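# Park the bicycle upright in the floor rack

## Task

Put the bike into the floor rack so that one of its wheels sits in the slot, pushed near the slot's closed end, with the kickstand fully retracted. When the scene ends the bike must be motionless and must touch nothing but the rack (no wall, furniture or loose item). The rack is loose on the floor and can slide. A bike that falls or ends up leaning counts as a failure.

## Robot and tools

ROBOT. TidyBot++: a wheeled base (0.54 m long, 0.50 m wide, 0.38 m tall) on four driven casters, carrying one seven-joint arm with a two-finger gripper. The shoulder sits 0.12 m ahead of the base centre, 0.68 m off the floor. Links: upper arm 0.42 m, forearm 0.31 m, hand 0.31 m. At the start the arm is folded, hand pointing down, reaching up to 0.08 m beyond the base front. Cameras: base_camera (fixed, near the base front at about x 0.23, z 0.34 m, looking forward and tilted down, 644x364 pinhole) and wrist_camera (on the hand, looking along it, 644x476 fisheye).

FRAMES. Base frame: origin on the floor below the base centre, x ahead, y to the left, z up, metres. hand_pose and target use it; the hand point is midway between the finger pads, its z axis runs out along the fingers, and the fingers open along its y axis. Odometry frame: the base frame as it was at scene start; base_odometry reports x, y and heading (rad, left positive, -3.142 to 3.142) from wheel counts only, so slip shows up as travel. base_tilt is in degrees, forward and right positive.

move. One action per call. Keys:
- base: an object with any of translate_m (forward +), strafe_m (left +), each -2 to 2 m, and rotate_rad (counter-clockwise seen from above +), -6.3 to 6.3 rad. These are offsets from where the base last reported itself, along its axes at that moment, not places to go.
- joints: absolute angles in rad, by name. joint_1_rad any angle, positive turns the arm clockwise from above (opposite to heading). joint_2_rad -2.249 to 2.249 (shoulder; 0 is upright, positive leans forward). joint_3_rad any angle. joint_4_rad -2.579 to 2.579 (elbow; 0 straight, with joint_3 at 3.14 negative bends forward). joint_5_rad any angle. joint_6_rad -2.099 to 2.099 (wrist, negative bends the hand forward in the reference posture). joint_7_rad any angle (hand roll; hand down, positive is counter-clockwise from above). gripper_pos 0 (open, pad gap about 85 mm) to 1 (closed); gap is roughly 85 x (1 - gripper_pos) mm. Unlimited joints go the short way; turn big amounts in steps below half a turn.
- target: a single list of seven numbers, an absolute hand pose in the base frame: x, y, z in metres, then quaternion qw, qx, qy, qz. Alongside it, joints may contain only gripper_pos.
- speeds: caps for this action only: translate_m and strafe_m 0.05 to 0.5 m/s, rotate_rad 0.1 to 1.57 rad/s. When driving and strafing together, cap only one of them.
- cameras: list of base_camera, wrist_camera or all; [] for none.
- blocking: true (default) returns once everything rests; false returns after about 0.5 s while motion continues.
A move with no action just reports state and pictures. Actions are capped at 15 s; base moves time out after 14 s.

wait(seconds 0 to 10, cameras): lets the scene run without new commands. stop(cameras): brakes all your motions. zoom_image(camera, region [x0, y0, x1, y1] in pixels, top-left origin, at most 504x504): enlarges part of that camera's latest frame. read_manual(section "licences"): licence texts only. finished_scene(scene): ends the current scene by its number, irreversibly; the bike must then stay parked unaided.

RESULTS. Lines include joint_positions, hand_pose, hand_target (where the hand would be with all joints at their targets), base_odometry, base_tilt, motor_effort (percent of max, peak of last action in brackets), Motor temperatures, on_its_own, pictures (camera order), earlier move. Status words: done, moving, off_target (resting short, maybe still pushing), contact_stop, time_out, not_followed, torque_fault, limit_stop_at_motor_heat. "joint command not followed" / "pose unreachable" with "cause:" mean a check held back arm targets. ARM HIT, MOTOR HOT and OVER-TEMPERATURE FAULT are warnings. If a move or wait is refused, or an unrequested stop appears, later move/wait/finished_scene calls in the same reply are skipped; invalid calls (unknown key) do not skip them.

TIPS. target moves usually finish within about 3 cm; fix by adding (wanted - measured) to the last target's x, y, z. To keep a loaded hand still, resend hand_target, not hand_pose. Held loads make the arm sag. The hand curves and can overshoot; low, forward-pointing poses close to the base go badly and may hit the base. Joints may stall slightly short from friction; correct by adding the remaining error to the last command. Hand point at most about 0.94 m high when pointing down, near the base. Closed fingertips poke about 20 mm past the hand point.

AVOID. The arm never dodges obstacles and keeps pushing. Tipping: do not drive or turn while the arm is snagged above about 0.6 m, avoid big sideways swings of an outstretched arm and sideways shoves on a raised hand; backing off or retracting the arm rights a lean. Torque faults (limits 104.5 N m joints 1-4, 51.3 N m joints 5-7) freeze the arm 10 s. Overheating comes from long holds, outstretched poses or pushing unreachable targets. Do not drop or fling the bike, let go of it while it moves, slam, or grip hard something still resting on the ground; overloading the gripper is penalised. Loose objects may be nudged and held parts briefly tugged. Keep the bike from falling and from touching anything but the rack, which slides if pushed.

Each tool is called after "Emit:" as name([rows], argument=value, ...), one row to a line, values as JSON.

## Session

Emit:
move()

Scene clock: 0.00 s.
Motor temperatures (°C): [38 35 34 39 38 51 44]
base_odometry: x=+0.000 y=+0.000 heading=+0.000
base_tilt: forward=+0.0 right=+0.6
base_status: not commanded
joint_positions: joint_1_rad=+0.018 joint_2_rad=-0.322 joint_3_rad=+3.139 joint_4_rad=-2.542 joint_5_rad=+0.018 joint_6_rad=-0.861 joint_7_rad=+1.593 gripper_pos=+0.000
joint_status: not commanded
motor_effort: joint_1_rad=+0 joint_2_rad=-1 joint_3_rad=+1 joint_4_rad=+14 joint_5_rad=-2 joint_6_rad=+1 joint_7_rad=+1
hand_pose: x=+0.2550 y=-0.0050 z=+0.5801 quat_wxyz=(+0.008, +0.999, +0.009, +0.030) (m; base frame)
hand_target: x=+0.2549 y=-0.0050 z=+0.5801 quat_wxyz=(+0.008, +0.999, +0.009, +0.030) (m; base frame)
hand_status: not commanded
pictures: base_camera, wrist_camera

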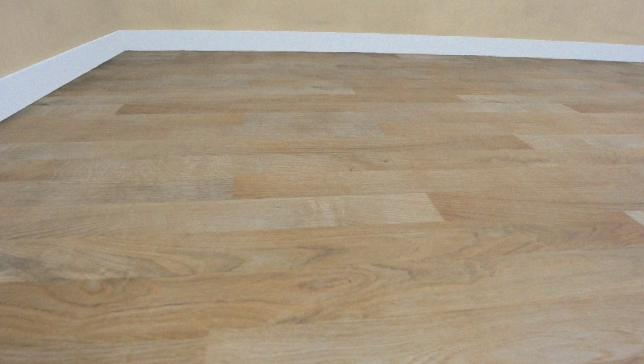

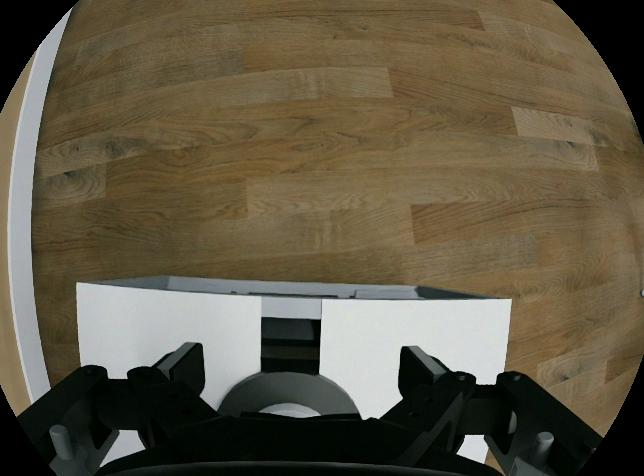

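Emit:
move(base={"rotate_rad": -1.0}, joints={"joint_6_rad": 0.3})

Emit:
move(base={"rotate_rad": -1.0})

Emit:
move(base={"rotate_rad": -1.0})

Emit:
move(base={"rotate_rad": -1.0})

Scene clock: 2.07 s.
Motor temperatures (°C): [38 35 34 39 38 51 44]
move: done
base_odometry: x=+0.000 y=+0.000 heading=-1.000
base_tilt: forward=+0.0 right=+0.6
base_status: done
joint_positions: joint_1_rad=+0.018 joint_2_rad=-0.322 joint_3_rad=+3.139 joint_4_rad=-2.540 joint_5_rad=+0.018 joint_6_rad=+0.264 joint_7_rad=+1.593 gripper_pos=+0.000
joint_status: all done
motor_effort: joint_1_rad=+0(1) joint_2_rad=-5(6) joint_3_rad=+0(1) joint_4_rad=+19(19) joint_5_rad=-1(2) joint_6_rad=+8(8) joint_7_rad=+0(1)
hand_pose: x=+0.5253 y=-0.0032 z=+0.7748 quat_wxyz=(+0.014, +0.829, +0.012, +0.559) (m; base frame)
hand_target: x=+0.5287 y=-0.0031 z=+0.7841 quat_wxyz=(+0.014, +0.819, +0.012, +0.573) (m; base frame)
hand_status: not commanded
pictures: base_camera, wrist_camera
camera_calibration:
wrist_camera: T_world_to_cam=[[-0.00650446, -0.998391, 0.0563326, -0.0498983], [-0.412269, -0.0486459, -0.909763, 0.975898], [0.911039, -0.0291417, -0.411289, -0.0182744], [0, 0, 0, 1]] pos_world=[0.418657, -0.00287709, 0.88313]

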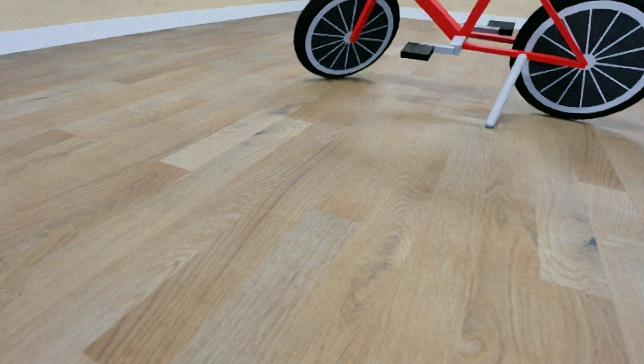

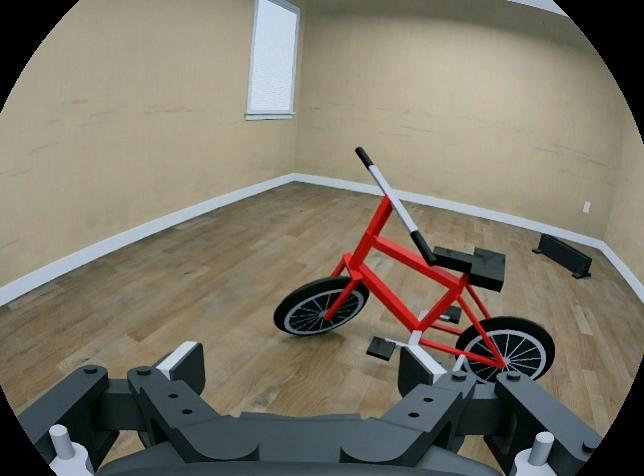

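Scene clock: 3.93 s.
Motor temperatures (°C): [38 35 34 39 38 51 44]
move: done
base_odometry: x=+0.000 y=+0.000 heading=-1.999
base_tilt: forward=+0.0 right=+0.6
base_status: done
joint_positions: joint_1_rad=+0.018 joint_2_rad=-0.322 joint_3_rad=+3.139 joint_4_rad=-2.540 joint_5_rad=+0.018 joint_6_rad=+0.265 joint_7_rad=+1.593 gripper_pos=+0.000
joint_status: not commanded
motor_effort: joint_1_rad=+0(1) joint_2_rad=-5(6) joint_3_rad=+1(2) joint_4_rad=+19(19) joint_5_rad=-2(3) joint_6_rad=+8(8) joint_7_rad=+1(1)
hand_pose: x=+0.5254 y=-0.0032 z=+0.7750 quat_wxyz=(+0.014, +0.829, +0.012, +0.559) (m; base frame)
hand_target: x=+0.5287 y=-0.0031 z=+0.7841 quat_wxyz=(+0.014, +0.819, +0.012, +0.573) (m; base frame)
hand_status: not commanded
pictures: base_camera, wrist_camera
camera_calibration:
wrist_camera: T_world_to_cam=[[-0.00655732, -0.998391, 0.0563218, -0.0498815], [-0.411716, -0.0486321, -0.910014, 0.975991], [0.911289, -0.0291558, -0.410734, -0.0188283], [0, 0, 0, 1]] pos_world=[0.418662, -0.00288565, 0.883241]

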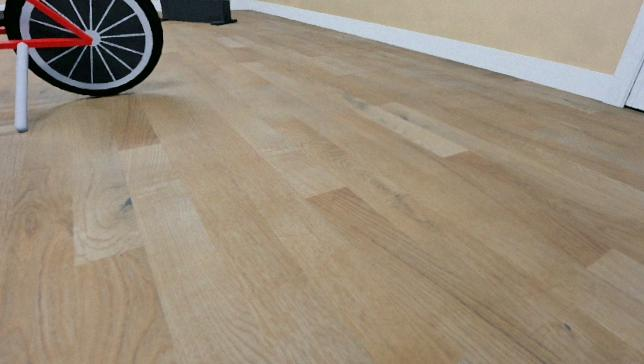

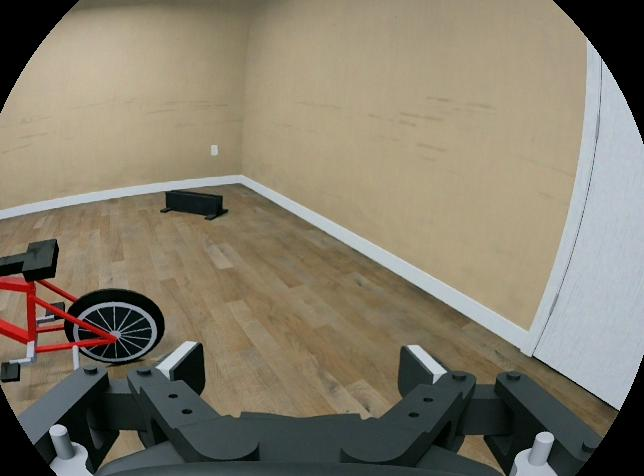

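Scene clock: 5.80 s.
Motor temperatures (°C): [38 35 34 39 38 51 44]
move: done
base_odometry: x=+0.000 y=+0.000 heading=-2.999
base_tilt: forward=+0.0 right=+0.6
base_status: done
joint_positions: joint_1_rad=+0.018 joint_2_rad=-0.322 joint_3_rad=+3.139 joint_4_rad=-2.540 joint_5_rad=+0.018 joint_6_rad=+0.265 joint_7_rad=+1.593 gripper_pos=+0.000
joint_status: not commanded
motor_effort: joint_1_rad=+0(1) joint_2_rad=-5(6) joint_3_rad=+0(2) joint_4_rad=+19(19) joint_5_rad=-1(2) joint_6_rad=+8(8) joint_7_rad=+0(1)
hand_pose: x=+0.5254 y=-0.0032 z=+0.7750 quat_wxyz=(+0.014, +0.829, +0.012, +0.560) (m; base frame)
hand_target: x=+0.5287 y=-0.0031 z=+0.7841 quat_wxyz=(+0.014, +0.819, +0.012, +0.573) (m; base frame)
hand_status: not commanded
pictures: base_camera, wrist_camera
camera_calibration:
wrist_camera: T_world_to_cam=[[-0.00659517, -0.998391, 0.056312, -0.049869], [-0.411495, -0.0486147, -0.910114, 0.976028], [0.911388, -0.0291745, -0.410513, -0.0190498], [0, 0, 0, 1]] pos_world=[0.418664, -0.00289521, 0.883286]

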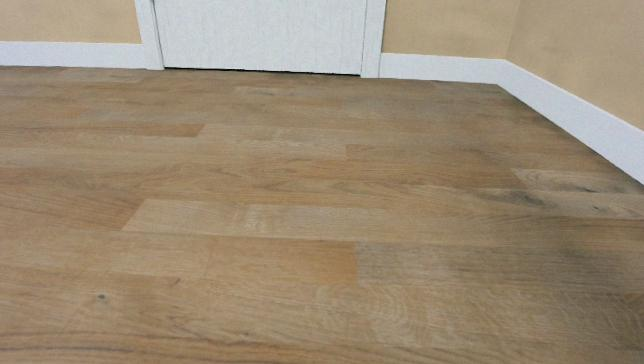

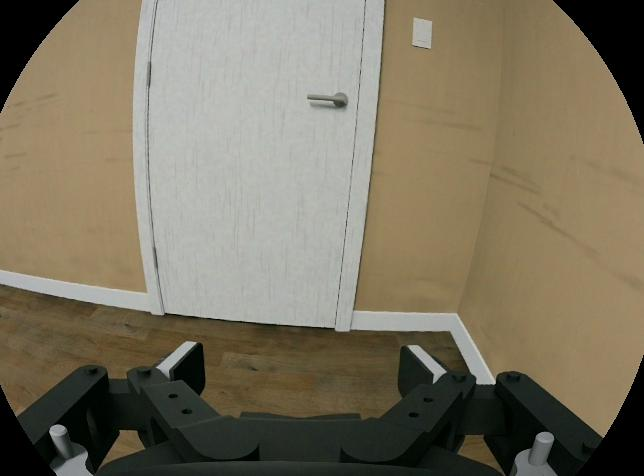

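Scene clock: 7.67 s.
Motor temperatures (°C): [38 35 34 39 38 51 44]
move: done
base_odometry: x=+0.000 y=+0.000 heading=+2.285
base_tilt: forward=+0.0 right=+0.6
base_status: done
joint_positions: joint_1_rad=+0.018 joint_2_rad=-0.322 joint_3_rad=+3.139 joint_4_rad=-2.540 joint_5_rad=+0.018 joint_6_rad=+0.265 joint_7_rad=+1.593 gripper_pos=+0.000
joint_status: not commanded
motor_effort: joint_1_rad=+0(1) joint_2_rad=-6(7) joint_3_rad=+1(2) joint_4_rad=+19(19) joint_5_rad=-1(2) joint_6_rad=+8(8) joint_7_rad=+1(1)
hand_pose: x=+0.5254 y=-0.0033 z=+0.7751 quat_wxyz=(+0.014, +0.829, +0.012, +0.560) (m; base frame)
hand_target: x=+0.5287 y=-0.0031 z=+0.7841 quat_wxyz=(+0.014, +0.819, +0.012, +0.573) (m; base frame)
hand_status: not commanded
pictures: base_camera, wrist_camera
camera_calibration:
wrist_camera: T_world_to_cam=[[-0.00662802, -0.998392, 0.0563024, -0.0498579], [-0.411385, -0.048596, -0.910165, 0.976048], [0.911437, -0.0291946, -0.410402, -0.0191607], [0, 0, 0, 1]] pos_world=[0.418665, -0.00290511, 0.883308]

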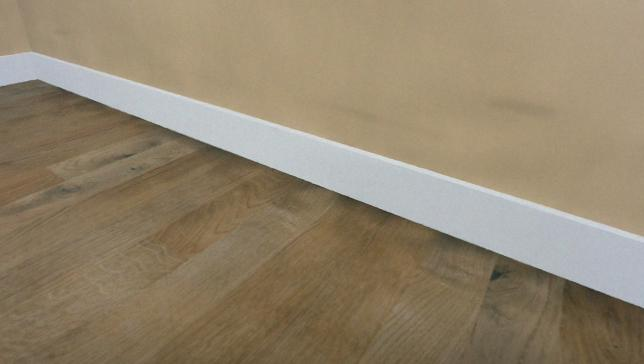

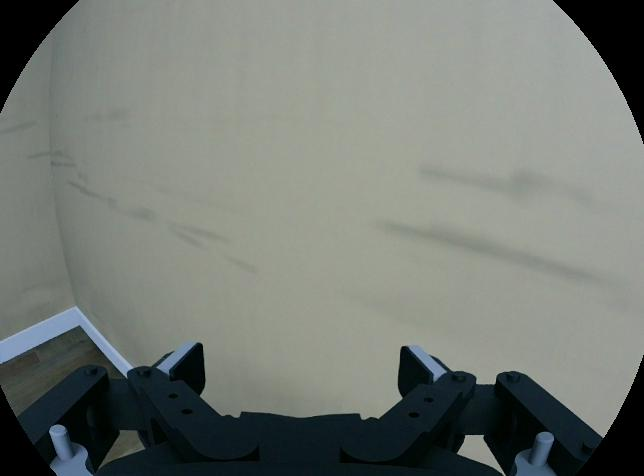

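Emit:
move(base={"rotate_rad": 2.6})

Emit:
zoom_image(camera="wrist_camera", region=[250, 120, 600, 420])

Emit:
zoom_image(camera="wrist_camera", region=[400, 160, 520, 260])

Scene clock: 11.40 s.
Motor temperatures (°C): [38 35 34 39 38 51 44]
move: done
base_odometry: x=+0.000 y=+0.000 heading=-1.399
base_tilt: forward=+0.0 right=+0.6
base_status: done
joint_positions: joint_1_rad=+0.018 joint_2_rad=-0.322 joint_3_rad=+3.139 joint_4_rad=-2.540 joint_5_rad=+0.018 joint_6_rad=+0.266 joint_7_rad=+1.593 gripper_pos=+0.000
joint_status: not commanded
motor_effort: joint_1_rad=+0(1) joint_2_rad=-6(7) joint_3_rad=+1(2) joint_4_rad=+19(19) joint_5_rad=-1(3) joint_6_rad=+8(8) joint_7_rad=+1(1)
hand_pose: x=+0.5255 y=-0.0033 z=+0.7753 quat_wxyz=(+0.014, +0.828, +0.012, +0.560) (m; base frame)
hand_target: x=+0.5287 y=-0.0031 z=+0.7841 quat_wxyz=(+0.014, +0.819, +0.012, +0.573) (m; base frame)
hand_status: not commanded
pictures: base_camera, wrist_camera
camera_calibration:
wrist_camera: T_world_to_cam=[[-0.00679476, -0.998393, 0.0562544, -0.0498018], [-0.410781, -0.0485032, -0.910443, 0.976152], [0.911709, -0.0292945, -0.409792, -0.0197703], [0, 0, 0, 1]] pos_world=[0.418671, -0.00295444, 0.88343]

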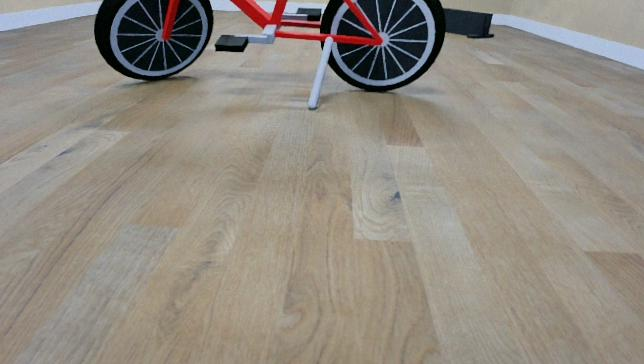

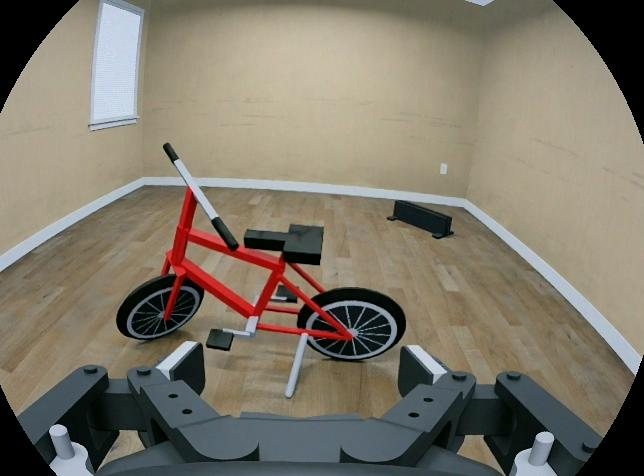

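Scaled by 1.440.

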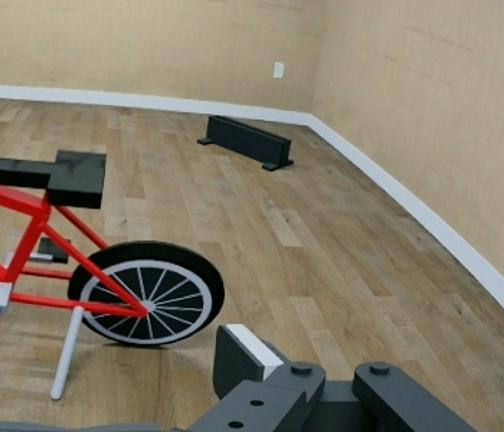

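Scaled by 4.200.

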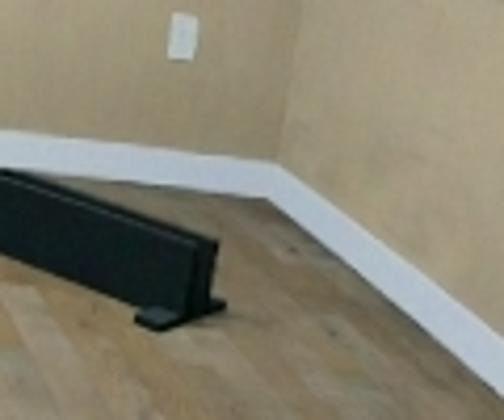

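Emit:
move(base={"strafe_m": -0.85, "translate_m": 0.2}, cameras=[])

Emit:
move(base={"translate_m": 1.4})

Emit:
zoom_image(camera="base_camera", region=[200, 0, 600, 200])

Scene clock: 14.63 s.
Motor temperatures (°C): [38 35 34 39 38 51 44]
move: done
base_odometry: x=-0.804 y=-0.342 heading=-1.398
base_tilt: forward=+0.0 right=+0.6
base_status: done
joint_positions: joint_1_rad=+0.018 joint_2_rad=-0.322 joint_3_rad=+3.139 joint_4_rad=-2.540 joint_5_rad=+0.018 joint_6_rad=+0.266 joint_7_rad=+1.593 gripper_pos=+0.000
joint_status: not commanded
motor_effort: joint_1_rad=+0(1) joint_2_rad=-6(6) joint_3_rad=+0(2) joint_4_rad=+19(19) joint_5_rad=-2(3) joint_6_rad=+8(8) joint_7_rad=+1(1)
hand_pose: x=+0.5255 y=-0.0033 z=+0.7753 quat_wxyz=(+0.014, +0.828, +0.012, +0.560) (m; base frame)
hand_target: x=+0.5287 y=-0.0031 z=+0.7841 quat_wxyz=(+0.014, +0.819, +0.012, +0.573) (m; base frame)
hand_status: not commanded
pictures: none
No camera images: "cameras" was empty.

Scene clock: 18.77 s.
Motor temperatures (°C): [38 35 34 39 38 51 44]
move: done
base_odometry: x=-0.563 y=-1.722 heading=-1.399
base_tilt: forward=+0.0 right=+0.6
base_status: done
joint_positions: joint_1_rad=+0.018 joint_2_rad=-0.322 joint_3_rad=+3.139 joint_4_rad=-2.540 joint_5_rad=+0.018 joint_6_rad=+0.267 joint_7_rad=+1.593 gripper_pos=+0.000
joint_status: not commanded
motor_effort: joint_1_rad=+0(1) joint_2_rad=-5(8) joint_3_rad=+0(1) joint_4_rad=+19(20) joint_5_rad=-2(2) joint_6_rad=+8(8) joint_7_rad=+1(1)
hand_pose: x=+0.5256 y=-0.0033 z=+0.7756 quat_wxyz=(+0.014, +0.828, +0.012, +0.560) (m; base frame)
hand_target: x=+0.5287 y=-0.0031 z=+0.7841 quat_wxyz=(+0.014, +0.819, +0.012, +0.573) (m; base frame)
hand_status: not commanded
pictures: base_camera, wrist_camera
camera_calibration:
wrist_camera: T_world_to_cam=[[-0.00684393, -0.998393, 0.0562519, -0.049788], [-0.4097, -0.0485155, -0.910929, 0.97633], [0.912194, -0.0292808, -0.40871, -0.0208424], [0, 0, 0, 1]] pos_world=[0.418675, -0.00295118, 0.88365]

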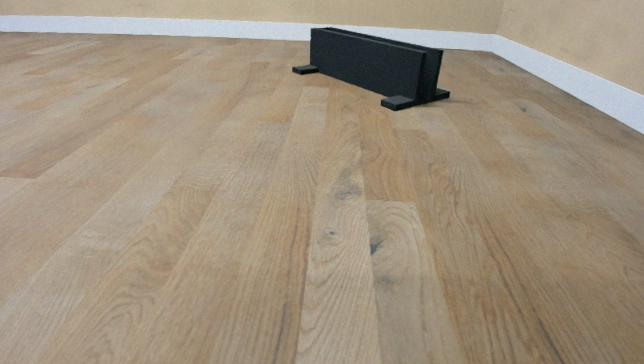

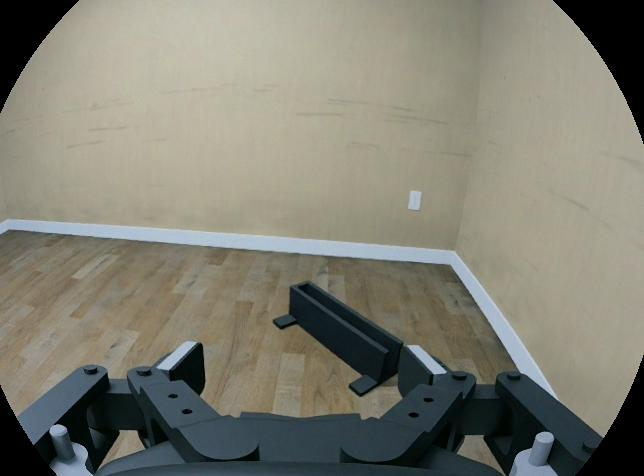

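Scaled by 1.260.

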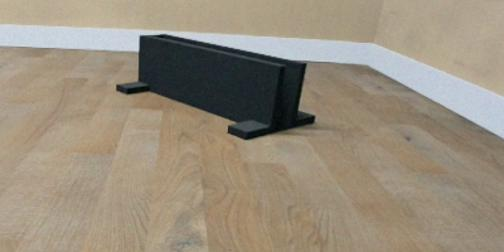

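Emit:
zoom_image(camera="wrist_camera", region=[260, 260, 440, 400])

Emit:
zoom_image(camera="base_camera", region=[280, 10, 460, 120])

Scaled by 2.800.

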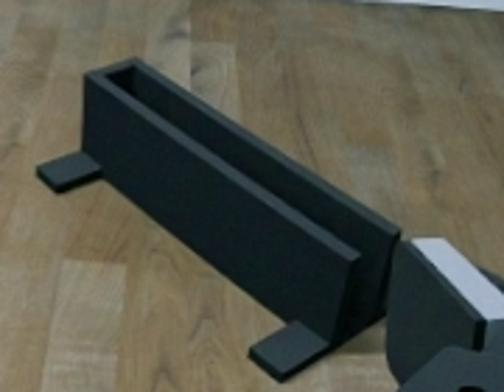

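Scaled by 2.800.

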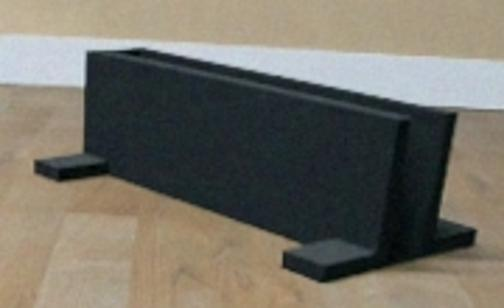

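Emit:
move(base={"translate_m": 0.75, "strafe_m": -0.15}, joints={"joint_6_rad": -0.3})

Emit:
zoom_image(camera="wrist_camera", region=[160, 60, 520, 340])

Scene clock: 22.97 s.
Motor temperatures (°C): [38 35 34 39 38 51 44]
move: done
base_odometry: x=-0.583 y=-2.486 heading=-1.398
base_tilt: forward=+0.0 right=+0.6
base_status: done
joint_positions: joint_1_rad=+0.018 joint_2_rad=-0.322 joint_3_rad=+3.139 joint_4_rad=-2.545 joint_5_rad=+0.018 joint_6_rad=-0.262 joint_7_rad=+1.593 gripper_pos=+0.000
joint_status: all done
motor_effort: joint_1_rad=+0(1) joint_2_rad=-4(6) joint_3_rad=+0(1) joint_4_rad=+17(20) joint_5_rad=-1(2) joint_6_rad=+5(8) joint_7_rad=+1(1)
hand_pose: x=+0.4257 y=-0.0048 z=+0.6437 quat_wxyz=(+0.011, +0.946, +0.011, +0.322) (m; base frame)
hand_target: x=+0.4173 y=-0.0048 z=+0.6376 quat_wxyz=(+0.011, +0.952, +0.011, +0.305) (m; base frame)
hand_status: not commanded
pictures: base_camera, wrist_camera
camera_calibration:
wrist_camera: T_world_to_cam=[[0.0144387, -0.998555, 0.0517653, -0.0507417], [-0.816195, -0.041676, -0.576272, 0.772841], [0.577596, -0.03393, -0.815617, 0.420682], [0, 0, 0, 1]] pos_world=[0.388537, -0.00418575, 0.791109]

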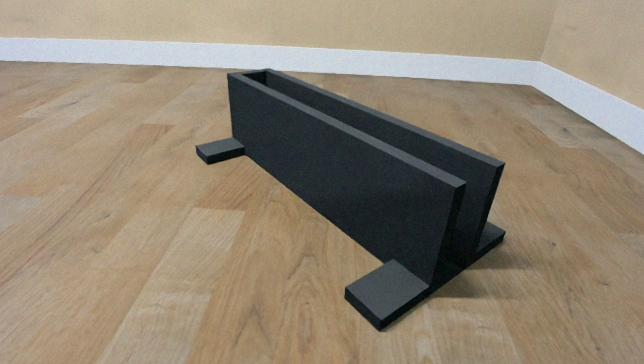

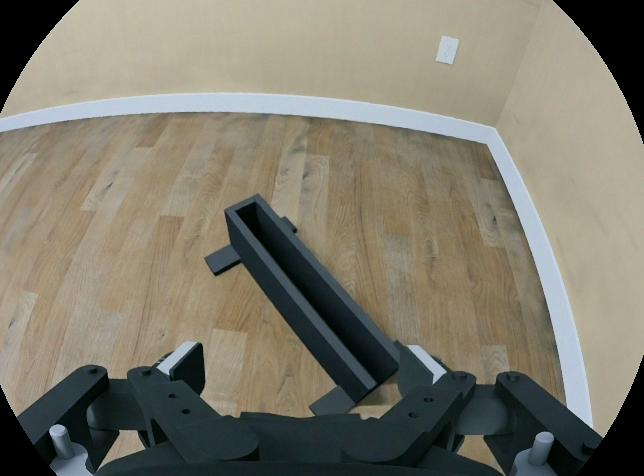

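Scaled by 1.400.

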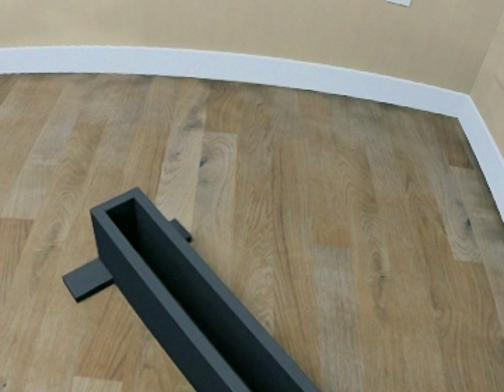

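Emit:
zoom_image(camera="base_camera", region=[190, 60, 520, 340])

Scaled by 1.527.

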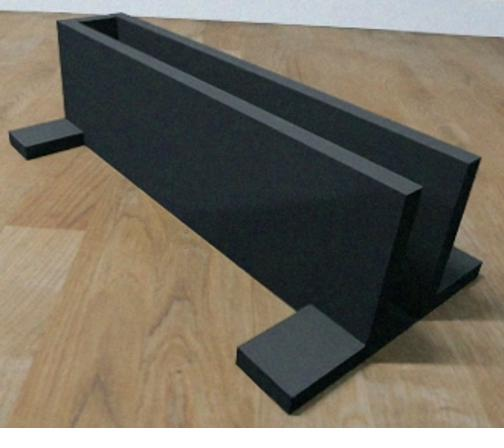

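Emit:
move(base={"translate_m": 0.14}, target=[0.66, 0.025, 0.32, 0, 0.948, 0.319, 0], joints={"gripper_pos": 0.5})

Scene clock: 27.17 s.
Motor temperatures (°C): [38 35 34 39 38 51 44]
move: off_target
base_odometry: x=-0.559 y=-2.625 heading=-1.399
base_tilt: forward=+0.0 right=+0.6
base_status: done
joint_positions: joint_1_rad=+0.018 joint_2_rad=+1.039 joint_3_rad=+3.038 joint_4_rad=-1.504 joint_5_rad=+0.116 joint_6_rad=-0.558 joint_7_rad=+1.987 gripper_pos=+0.500
joint_status: all done
motor_effort: joint_1_rad=+0(1) joint_2_rad=-42(44) joint_3_rad=-3(3) joint_4_rad=+9(19) joint_5_rad=-1(3) joint_6_rad=+1(6) joint_7_rad=+1(1)
hand_pose: x=+0.6714 y=+0.0336 z=+0.3270 quat_wxyz=(-0.008, +0.963, +0.269, +0.025) (m; base frame)
hand_target: x=+0.6600 y=+0.0250 z=+0.3200 quat_wxyz=(+0.000, +0.948, +0.319, +0.000) (m; base frame)
hand_status: off_target (0.016 m and 6.7 deg from the pose sent, 0.401 m and 51.5 deg at the start)
pictures: base_camera, wrist_camera
camera_calibration:
wrist_camera: T_world_to_cam=[[0.531118, -0.847152, 0.0157206, -0.339668], [-0.847096, -0.531305, -0.0120051, 0.645118], [0.0185226, -0.00694071, -0.999804, 0.456489], [0, 0, 0, 1]] pos_world=[0.718425, 0.0581719, 0.469485]

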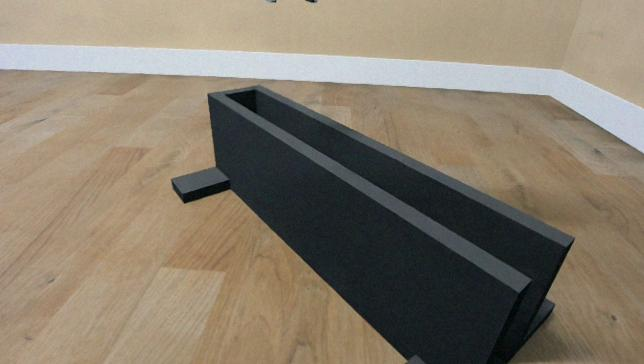

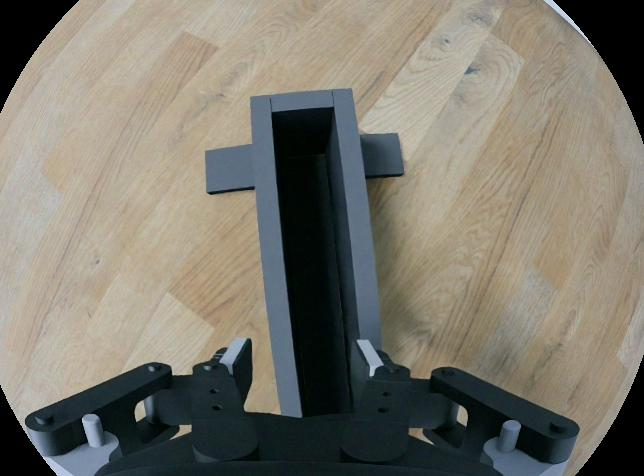

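Emit:
move(target=[0.584, 0.0, 0.20, 0.008, 0.930, 0.368, -0.02])

Scene clock: 29.23 s.
Motor temperatures (°C): [38 35 34 39 38 51 44]
move: off_target
base_odometry: x=-0.559 y=-2.625 heading=-1.399
base_tilt: forward=+0.0 right=+0.6
base_status: not commanded
joint_positions: joint_1_rad=+0.018 joint_2_rad=+1.251 joint_3_rad=+3.056 joint_4_rad=-1.647 joint_5_rad=+0.275 joint_6_rad=-0.335 joint_7_rad=+1.988 gripper_pos=+0.500
joint_status: not commanded
motor_effort: joint_1_rad=+0(1) joint_2_rad=-40(45) joint_3_rad=-3(3) joint_4_rad=+4(10) joint_5_rad=-1(3) joint_6_rad=-1(1) joint_7_rad=+1(1)
hand_pose: x=+0.5694 y=+0.0172 z=+0.2009 quat_wxyz=(-0.009, +0.940, +0.340, -0.038) (m; base frame)
hand_target: x=+0.5840 y=+0.0000 z=+0.2000 quat_wxyz=(+0.008, +0.930, +0.368, -0.020) (m; base frame)
hand_status: off_target (0.023 m and 4.5 deg from the pose sent, 0.158 m and 13.1 deg at the start)
pictures: base_camera, wrist_camera
camera_calibration:
wrist_camera: T_world_to_cam=[[0.650497, -0.75903, -0.026964, -0.358378], [-0.753126, -0.649217, 0.106383, 0.473181], [-0.0982537, -0.0488949, -0.99396, 0.398215], [0, 0, 0, 1]] pos_world=[0.628615, 0.054648, 0.335808]

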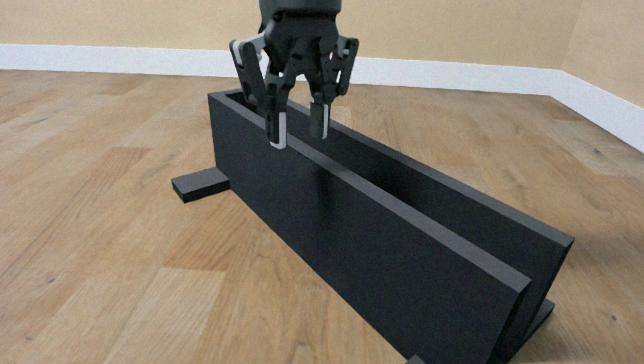

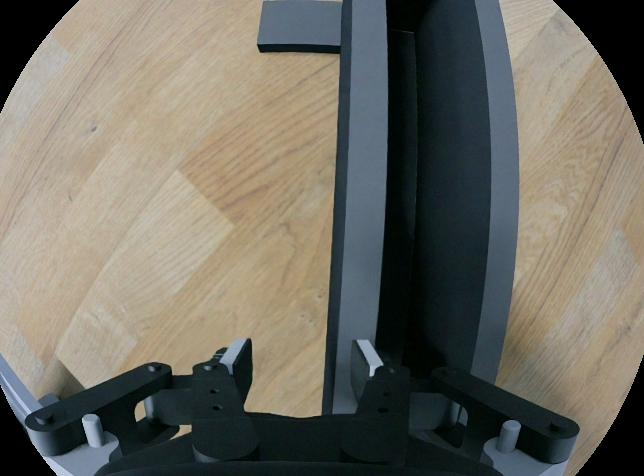

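Emit:
move(target=[0.598, -0.026, 0.20, 0.017, 0.938, 0.347, 0.018])

Scene clock: 30.63 s.
Motor temperatures (°C): [38 36 34 39 38 51 44]
move: off_target
base_odometry: x=-0.559 y=-2.625 heading=-1.399
base_tilt: forward=+0.0 right=+0.6
base_status: not commanded
joint_positions: joint_1_rad=+0.070 joint_2_rad=+1.251 joint_3_rad=+3.079 joint_4_rad=-1.674 joint_5_rad=+0.298 joint_6_rad=-0.218 joint_7_rad=+1.988 gripper_pos=+0.500
joint_status: not commanded
motor_effort: joint_1_rad=+0(2) joint_2_rad=-40(40) joint_3_rad=-2(3) joint_4_rad=+4(4) joint_5_rad=-1(2) joint_6_rad=+0(1) joint_7_rad=+1(1)
hand_pose: x=+0.5885 y=-0.0133 z=+0.1972 quat_wxyz=(+0.004, +0.946, +0.323, +0.003) (m; base frame)
hand_target: x=+0.5980 y=-0.0260 z=+0.2000 quat_wxyz=(+0.017, +0.938, +0.347, +0.018) (m; base frame)
hand_status: off_target (0.016 m and 3.7 deg from the pose sent, 0.052 m and 7.2 deg at the start)
pictures: base_camera, wrist_camera
camera_calibration:
wrist_camera: T_world_to_cam=[[0.623039, -0.781736, 0.0266737, -0.388787], [-0.782084, -0.622026, 0.0378052, 0.499105], [-0.012962, -0.0444152, -0.998929, 0.345801], [0, 0, 0, 1]] pos_world=[0.637054, 0.021886, 0.336933]

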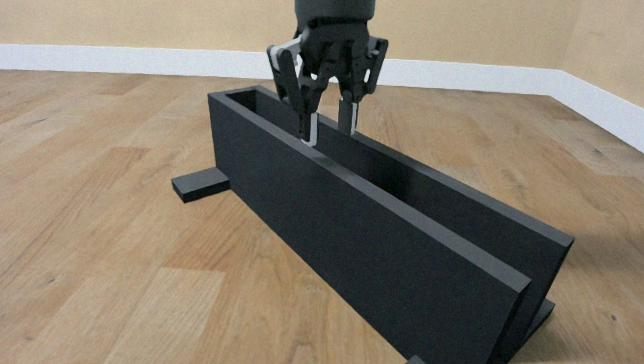

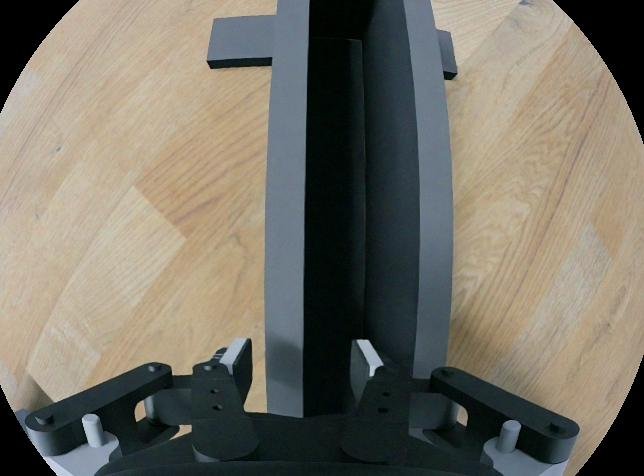

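Emit:
move(target=[0.592, -0.018, 0.155, 0.017, 0.938, 0.347, 0.018])

Emit:
zoom_image(camera="base_camera", region=[230, 60, 430, 220])

Scene clock: 31.73 s.
Motor temperatures (°C): [38 36 34 39 38 51 44]
move: off_target
base_odometry: x=-0.559 y=-2.625 heading=-1.399
base_tilt: forward=+0.0 right=+0.6
base_status: not commanded
joint_positions: joint_1_rad=+0.063 joint_2_rad=+1.333 joint_3_rad=+3.098 joint_4_rad=-1.647 joint_5_rad=+0.298 joint_6_rad=-0.160 joint_7_rad=+1.988 gripper_pos=+0.500
joint_status: not commanded
motor_effort: joint_1_rad=+0(0) joint_2_rad=-40(42) joint_3_rad=-2(2) joint_4_rad=+3(4) joint_5_rad=-1(2) joint_6_rad=+0(1) joint_7_rad=+1(1)
hand_pose: x=+0.5808 y=-0.0155 z=+0.1604 quat_wxyz=(+0.004, +0.946, +0.323, +0.003) (m; base frame)
hand_target: x=+0.5920 y=-0.0180 z=+0.1550 quat_wxyz=(+0.017, +0.938, +0.347, +0.018) (m; base frame)
hand_status: off_target (0.013 m and 3.7 deg from the pose sent, 0.043 m and 3.7 deg at the start)
pictures: base_camera, wrist_camera
camera_calibration:
wrist_camera: T_world_to_cam=[[0.623579, -0.781302, 0.0267654, -0.384994], [-0.781656, -0.622569, 0.0377098, 0.49294], [-0.0127994, -0.0444364, -0.99893, 0.308667], [0, 0, 0, 1]] pos_world=[0.629334, 0.0198087, 0.300052]

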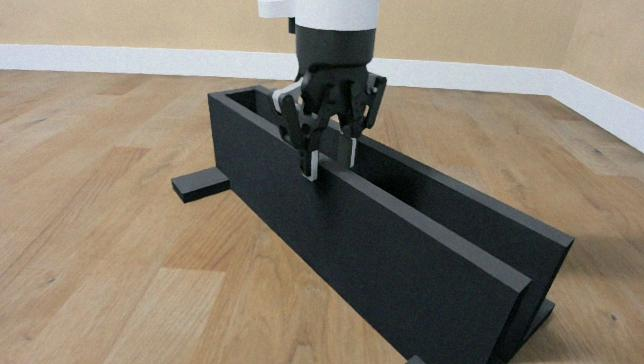

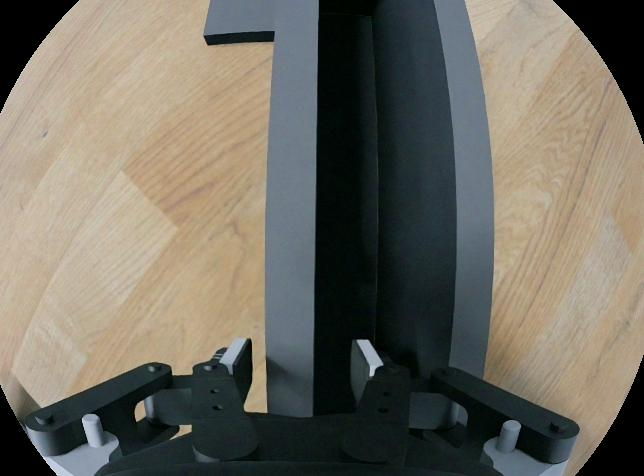

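Scaled by 2.520.

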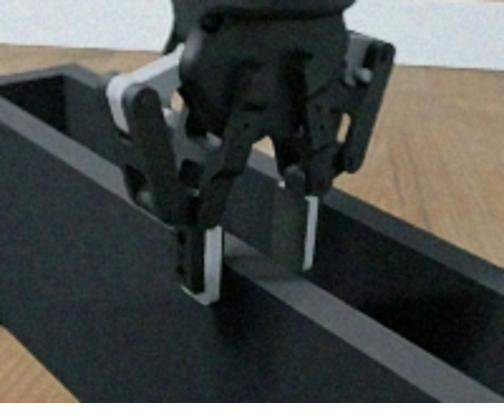

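Emit:
move(target=[0.592, -0.012, 0.118, 0.017, 0.938, 0.347, 0.018])

Emit:
move(joints={"gripper_pos": 1.0})

Scene clock: 32.80 s.
Motor temperatures (°C): [38 36 34 39 38 51 44]
move: off_target
base_odometry: x=-0.559 y=-2.625 heading=-1.399
base_tilt: forward=+0.0 right=+0.6
base_status: not commanded
joint_positions: joint_1_rad=+0.044 joint_2_rad=+1.417 joint_3_rad=+3.108 joint_4_rad=-1.582 joint_5_rad=+0.298 joint_6_rad=-0.136 joint_7_rad=+1.986 gripper_pos=+0.500
joint_status: not commanded
motor_effort: joint_1_rad=+0(1) joint_2_rad=-40(43) joint_3_rad=-2(3) joint_4_rad=+3(3) joint_5_rad=-2(2) joint_6_rad=+0(1) joint_7_rad=+1(1)
hand_pose: x=+0.5833 y=-0.0110 z=+0.1245 quat_wxyz=(+0.006, +0.944, +0.329, +0.005) (m; base frame)
hand_target: x=+0.5920 y=-0.0120 z=+0.1180 quat_wxyz=(+0.017, +0.938, +0.347, +0.018) (m; base frame)
hand_status: off_target (0.011 m and 2.9 deg from the pose sent, 0.044 m and 3.7 deg at the start)
pictures: base_camera, wrist_camera
camera_calibration:
wrist_camera: T_world_to_cam=[[0.633101, -0.773438, 0.0312541, -0.388105], [-0.774026, -0.63212, 0.0361786, 0.49463], [-0.00822558, -0.0470961, -0.998856, 0.270413], [0, 0, 0, 1]] pos_world=[0.63079, 0.025226, 0.264338]

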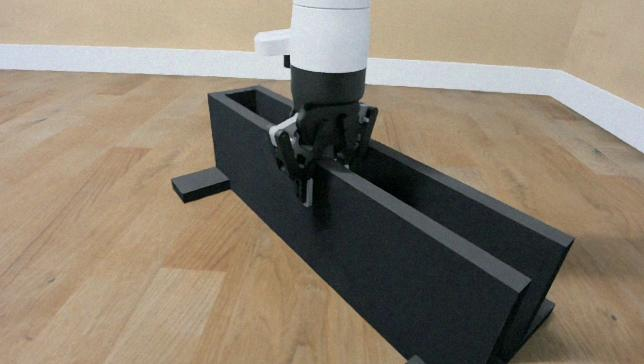

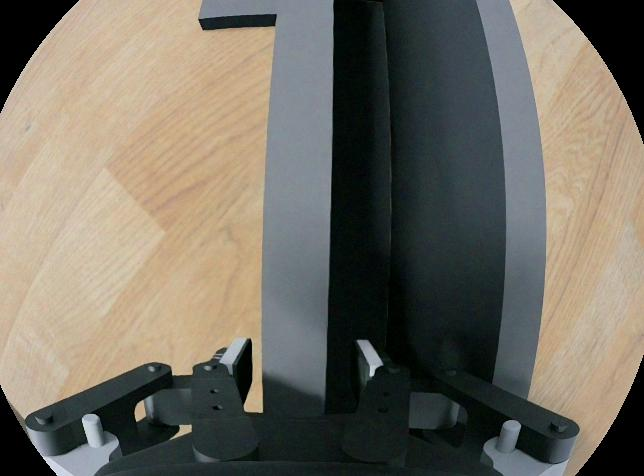

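Scene clock: 33.63 s.
Motor temperatures (°C): [38 36 34 39 38 51 44]
move: off_target
base_odometry: x=-0.559 y=-2.625 heading=-1.399
base_tilt: forward=+0.0 right=+0.6
base_status: not commanded
joint_positions: joint_1_rad=+0.041 joint_2_rad=+1.416 joint_3_rad=+3.109 joint_4_rad=-1.584 joint_5_rad=+0.298 joint_6_rad=-0.136 joint_7_rad=+1.985 gripper_pos=+0.804
joint_status: gripper_pos off_target (ended at +0.804, target +1.000)
motor_effort: joint_1_rad=-1(3) joint_2_rad=-38(40) joint_3_rad=-1(4) joint_4_rad=+4(8) joint_5_rad=-1(2) joint_6_rad=+2(3) joint_7_rad=+1(1)
hand_pose: x=+0.5826 y=-0.0097 z=+0.1248 quat_wxyz=(+0.006, +0.944, +0.330, +0.004) (m; base frame)
hand_target: x=+0.5920 y=-0.0120 z=+0.1180 quat_wxyz=(+0.017, +0.938, +0.347, +0.018) (m; base frame)
hand_status: not commanded
pictures: base_camera, wrist_camera
camera_calibration:
wrist_camera: T_world_to_cam=[[0.634573, -0.772241, 0.0309924, -0.38754], [-0.772809, -0.633546, 0.0372316, 0.494035], [-0.00911662, -0.0475774, -0.998826, 0.271242], [0, 0, 0, 1]] pos_world=[0.63019, 0.0266249, 0.264541]

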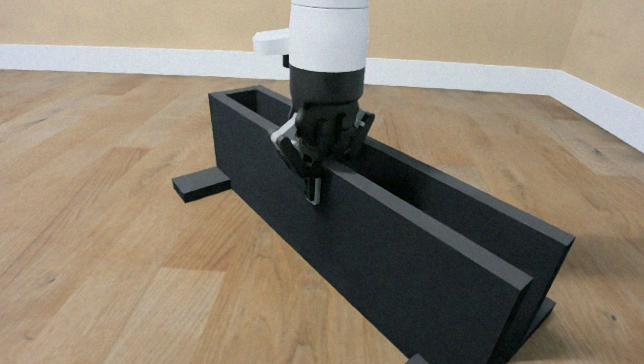

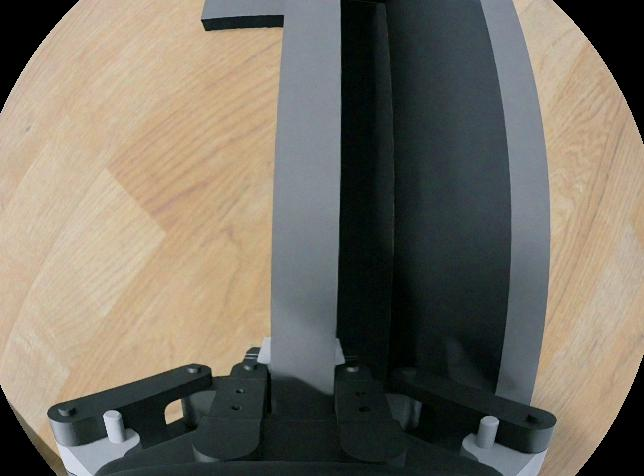

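Emit:
move(target=[0.592, -0.012, 0.20, 0.017, 0.938, 0.347, 0.018])

Scene clock: 34.97 s.
Motor temperatures (°C): [38 36 34 39 38 51 44]
move: off_target
base_odometry: x=-0.559 y=-2.625 heading=-1.399
base_tilt: forward=+0.0 right=+0.6
base_status: not commanded
joint_positions: joint_1_rad=+0.041 joint_2_rad=+1.317 joint_3_rad=+3.109 joint_4_rad=-1.712 joint_5_rad=+0.298 joint_6_rad=-0.158 joint_7_rad=+1.985 gripper_pos=+0.804
joint_status: not commanded
motor_effort: joint_1_rad=+0(1) joint_2_rad=-49(50) joint_3_rad=-3(3) joint_4_rad=+4(5) joint_5_rad=-1(2) joint_6_rad=+2(3) joint_7_rad=+1(1)
hand_pose: x=+0.5490 y=-0.0107 z=+0.1645 quat_wxyz=(+0.000, +0.943, +0.332, -0.021) (m; base frame)
hand_target: x=+0.5920 y=-0.0120 z=+0.2000 quat_wxyz=(+0.017, +0.938, +0.347, +0.018) (m; base frame)
hand_status: off_target (0.056 m and 5.2 deg from the pose sent, 0.076 m and 2.9 deg at the start)
pictures: base_camera, wrist_camera
camera_calibration:
wrist_camera: T_world_to_cam=[[0.638578, -0.769553, 0.00245914, -0.365645], [-0.767221, -0.636387, 0.0798996, 0.455913], [-0.0599221, -0.0529088, -0.9968, 0.338087], [0, 0, 0, 1]] pos_world=[0.603537, 0.0266409, 0.301477]

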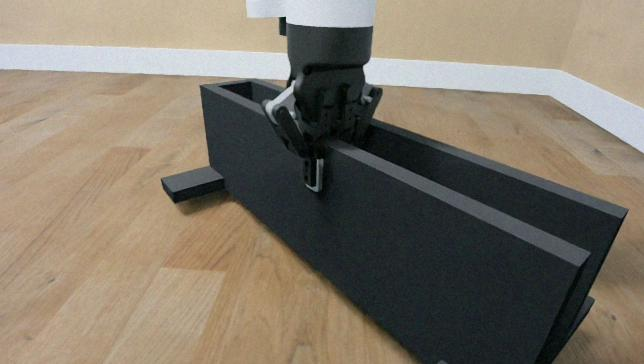

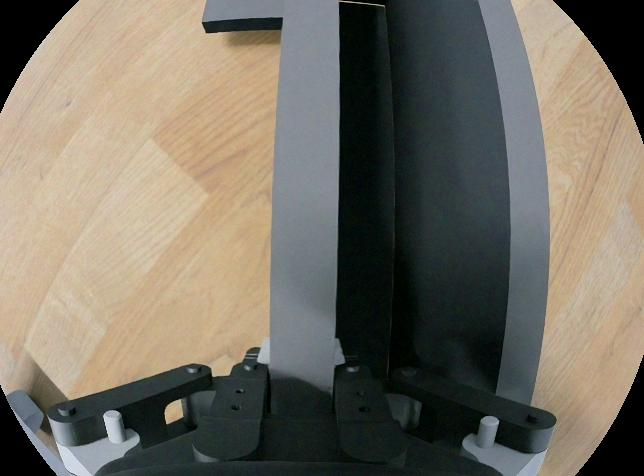

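Emit:
move(target=[0.592, -0.012, 0.23, 0.017, 0.938, 0.347, 0.035], base={"rotate_rad": -0.08}, cameras=[])

Emit:
move(base={"translate_m": -1.9})

Scene clock: 37.13 s.
Motor temperatures (°C): [38 36 34 39 38 51 44]
move: off_target
base_odometry: x=-0.559 y=-2.625 heading=-1.479
base_tilt: forward=+0.0 right=+0.6
base_status: done
joint_positions: joint_1_rad=+0.063 joint_2_rad=+1.234 joint_3_rad=+3.104 joint_4_rad=-1.781 joint_5_rad=+0.299 joint_6_rad=-0.158 joint_7_rad=+1.985 gripper_pos=+0.804
joint_status: not commanded
motor_effort: joint_1_rad=+0(4) joint_2_rad=-48(51) joint_3_rad=-2(6) joint_4_rad=+4(5) joint_5_rad=-1(2) joint_6_rad=+2(3) joint_7_rad=+0(2)
hand_pose: x=+0.5478 y=-0.0178 z=+0.1984 quat_wxyz=(+0.001, +0.946, +0.324, -0.013) (m; base frame)
hand_target: x=+0.5920 y=-0.0120 z=+0.2300 quat_wxyz=(+0.017, +0.937, +0.347, +0.035) (m; base frame)
hand_status: off_target (0.055 m and 6.5 deg from the pose sent, 0.078 m and 6.9 deg at the start)
pictures: none
No camera images: "cameras" was empty.

Scene clock: 42.27 s.
Motor temperatures (°C): [38 37 34 39 38 51 44]
move: done
base_odometry: x=-0.734 y=-0.733 heading=-1.480
base_tilt: forward=+0.0 right=+0.6
base_status: done
joint_positions: joint_1_rad=+0.062 joint_2_rad=+1.234 joint_3_rad=+3.104 joint_4_rad=-1.788 joint_5_rad=+0.299 joint_6_rad=-0.158 joint_7_rad=+1.985 gripper_pos=+0.804
joint_status: not commanded
motor_effort: joint_1_rad=+0(1) joint_2_rad=-48(50) joint_3_rad=-2(3) joint_4_rad=+4(6) joint_5_rad=-1(3) joint_6_rad=+2(3) joint_7_rad=+0(1)
hand_pose: x=+0.5434 y=-0.0169 z=+0.1984 quat_wxyz=(-0.001, +0.946, +0.324, -0.016) (m; base frame)
hand_target: x=+0.5920 y=-0.0120 z=+0.2300 quat_wxyz=(+0.017, +0.937, +0.347, +0.035) (m; base frame)
hand_status: not commanded
pictures: base_camera, wrist_camera
camera_calibration:
wrist_camera: T_world_to_cam=[[0.625891, -0.779896, 0.00480545, -0.360651], [-0.778122, -0.624027, 0.0715215, 0.452717], [-0.0527806, -0.0485039, -0.997427, 0.367462], [0, 0, 0, 1]] pos_world=[0.597393, 0.0190613, 0.335871]

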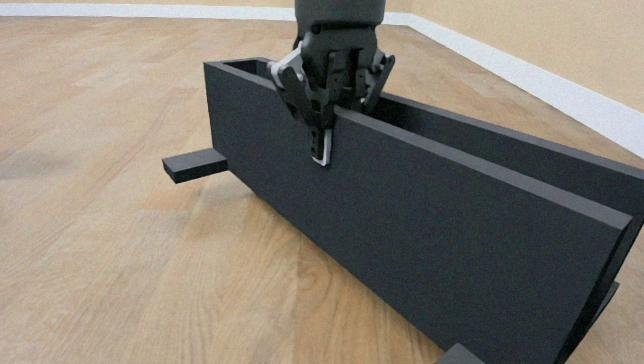

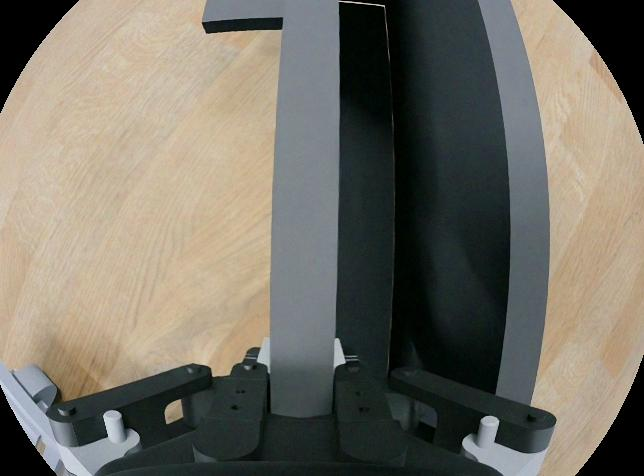

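Emit:
move(base={"translate_m": -0.6}, cameras=[])

Emit:
move(base={"strafe_m": 1.4}, joints={"joint_7_rad": 2.9})

Scene clock: 45.13 s.
Motor temperatures (°C): [38 37 34 39 38 51 44]
move: done
base_odometry: x=-0.789 y=-0.135 heading=-1.481
base_tilt: forward=+0.0 right=+0.6
base_status: done
joint_positions: joint_1_rad=+0.062 joint_2_rad=+1.233 joint_3_rad=+3.104 joint_4_rad=-1.789 joint_5_rad=+0.299 joint_6_rad=-0.158 joint_7_rad=+1.985 gripper_pos=+0.804
joint_status: not commanded
motor_effort: joint_1_rad=+0(1) joint_2_rad=-48(50) joint_3_rad=-2(3) joint_4_rad=+4(7) joint_5_rad=-2(2) joint_6_rad=+2(3) joint_7_rad=+1(1)
hand_pose: x=+0.5434 y=-0.0169 z=+0.1986 quat_wxyz=(-0.001, +0.946, +0.324, -0.016) (m; base frame)
hand_target: x=+0.5920 y=-0.0120 z=+0.2300 quat_wxyz=(+0.017, +0.937, +0.347, +0.035) (m; base frame)
hand_status: not commanded
pictures: none
No camera images: "cameras" was empty.

Scene clock: 49.30 s.
Motor temperatures (°C): [38 37 34 39 38 51 44]
move: done
base_odometry: x=+0.606 y=-0.009 heading=-1.480
base_tilt: forward=+0.0 right=+0.6
base_status: done
joint_positions: joint_1_rad=+0.057 joint_2_rad=+1.233 joint_3_rad=+3.104 joint_4_rad=-1.789 joint_5_rad=+0.307 joint_6_rad=-0.158 joint_7_rad=+2.858 gripper_pos=+0.804
joint_status: all done
motor_effort: joint_1_rad=+0(5) joint_2_rad=-47(49) joint_3_rad=-3(5) joint_4_rad=+3(4) joint_5_rad=-2(3) joint_6_rad=+1(2) joint_7_rad=+1(3)
hand_pose: x=+0.5436 y=-0.0151 z=+0.1986 quat_wxyz=(-0.007, +0.715, +0.699, -0.015) (m; base frame)
hand_target: x=+0.5920 y=-0.0120 z=+0.2300 quat_wxyz=(+0.031, +0.678, +0.734, +0.023) (m; base frame)
hand_status: not commanded
pictures: base_camera, wrist_camera
camera_calibration:
wrist_camera: T_world_to_cam=[[0.999882, -0.0075447, -0.0133644, -0.54748], [-0.00683924, -0.99862, 0.052068, 0.0329362], [-0.0137388, -0.0519705, -0.998554, 0.346711], [0, 0, 0, 1]] pos_world=[0.552404, 0.046779, 0.337178]

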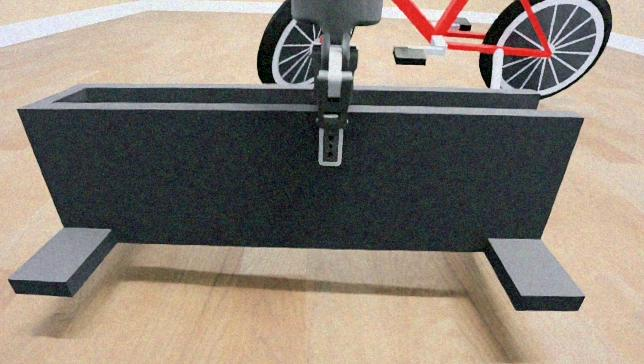

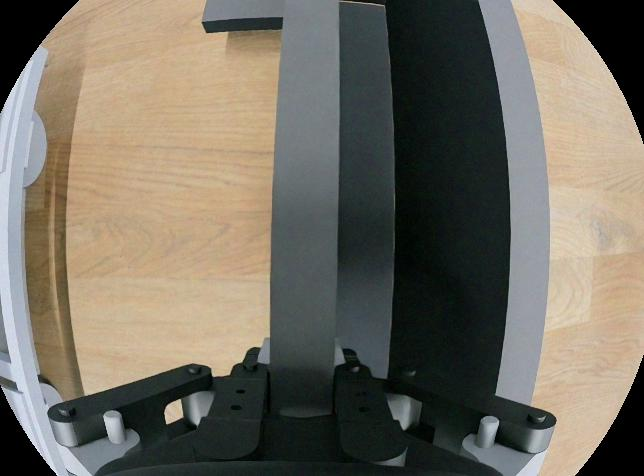

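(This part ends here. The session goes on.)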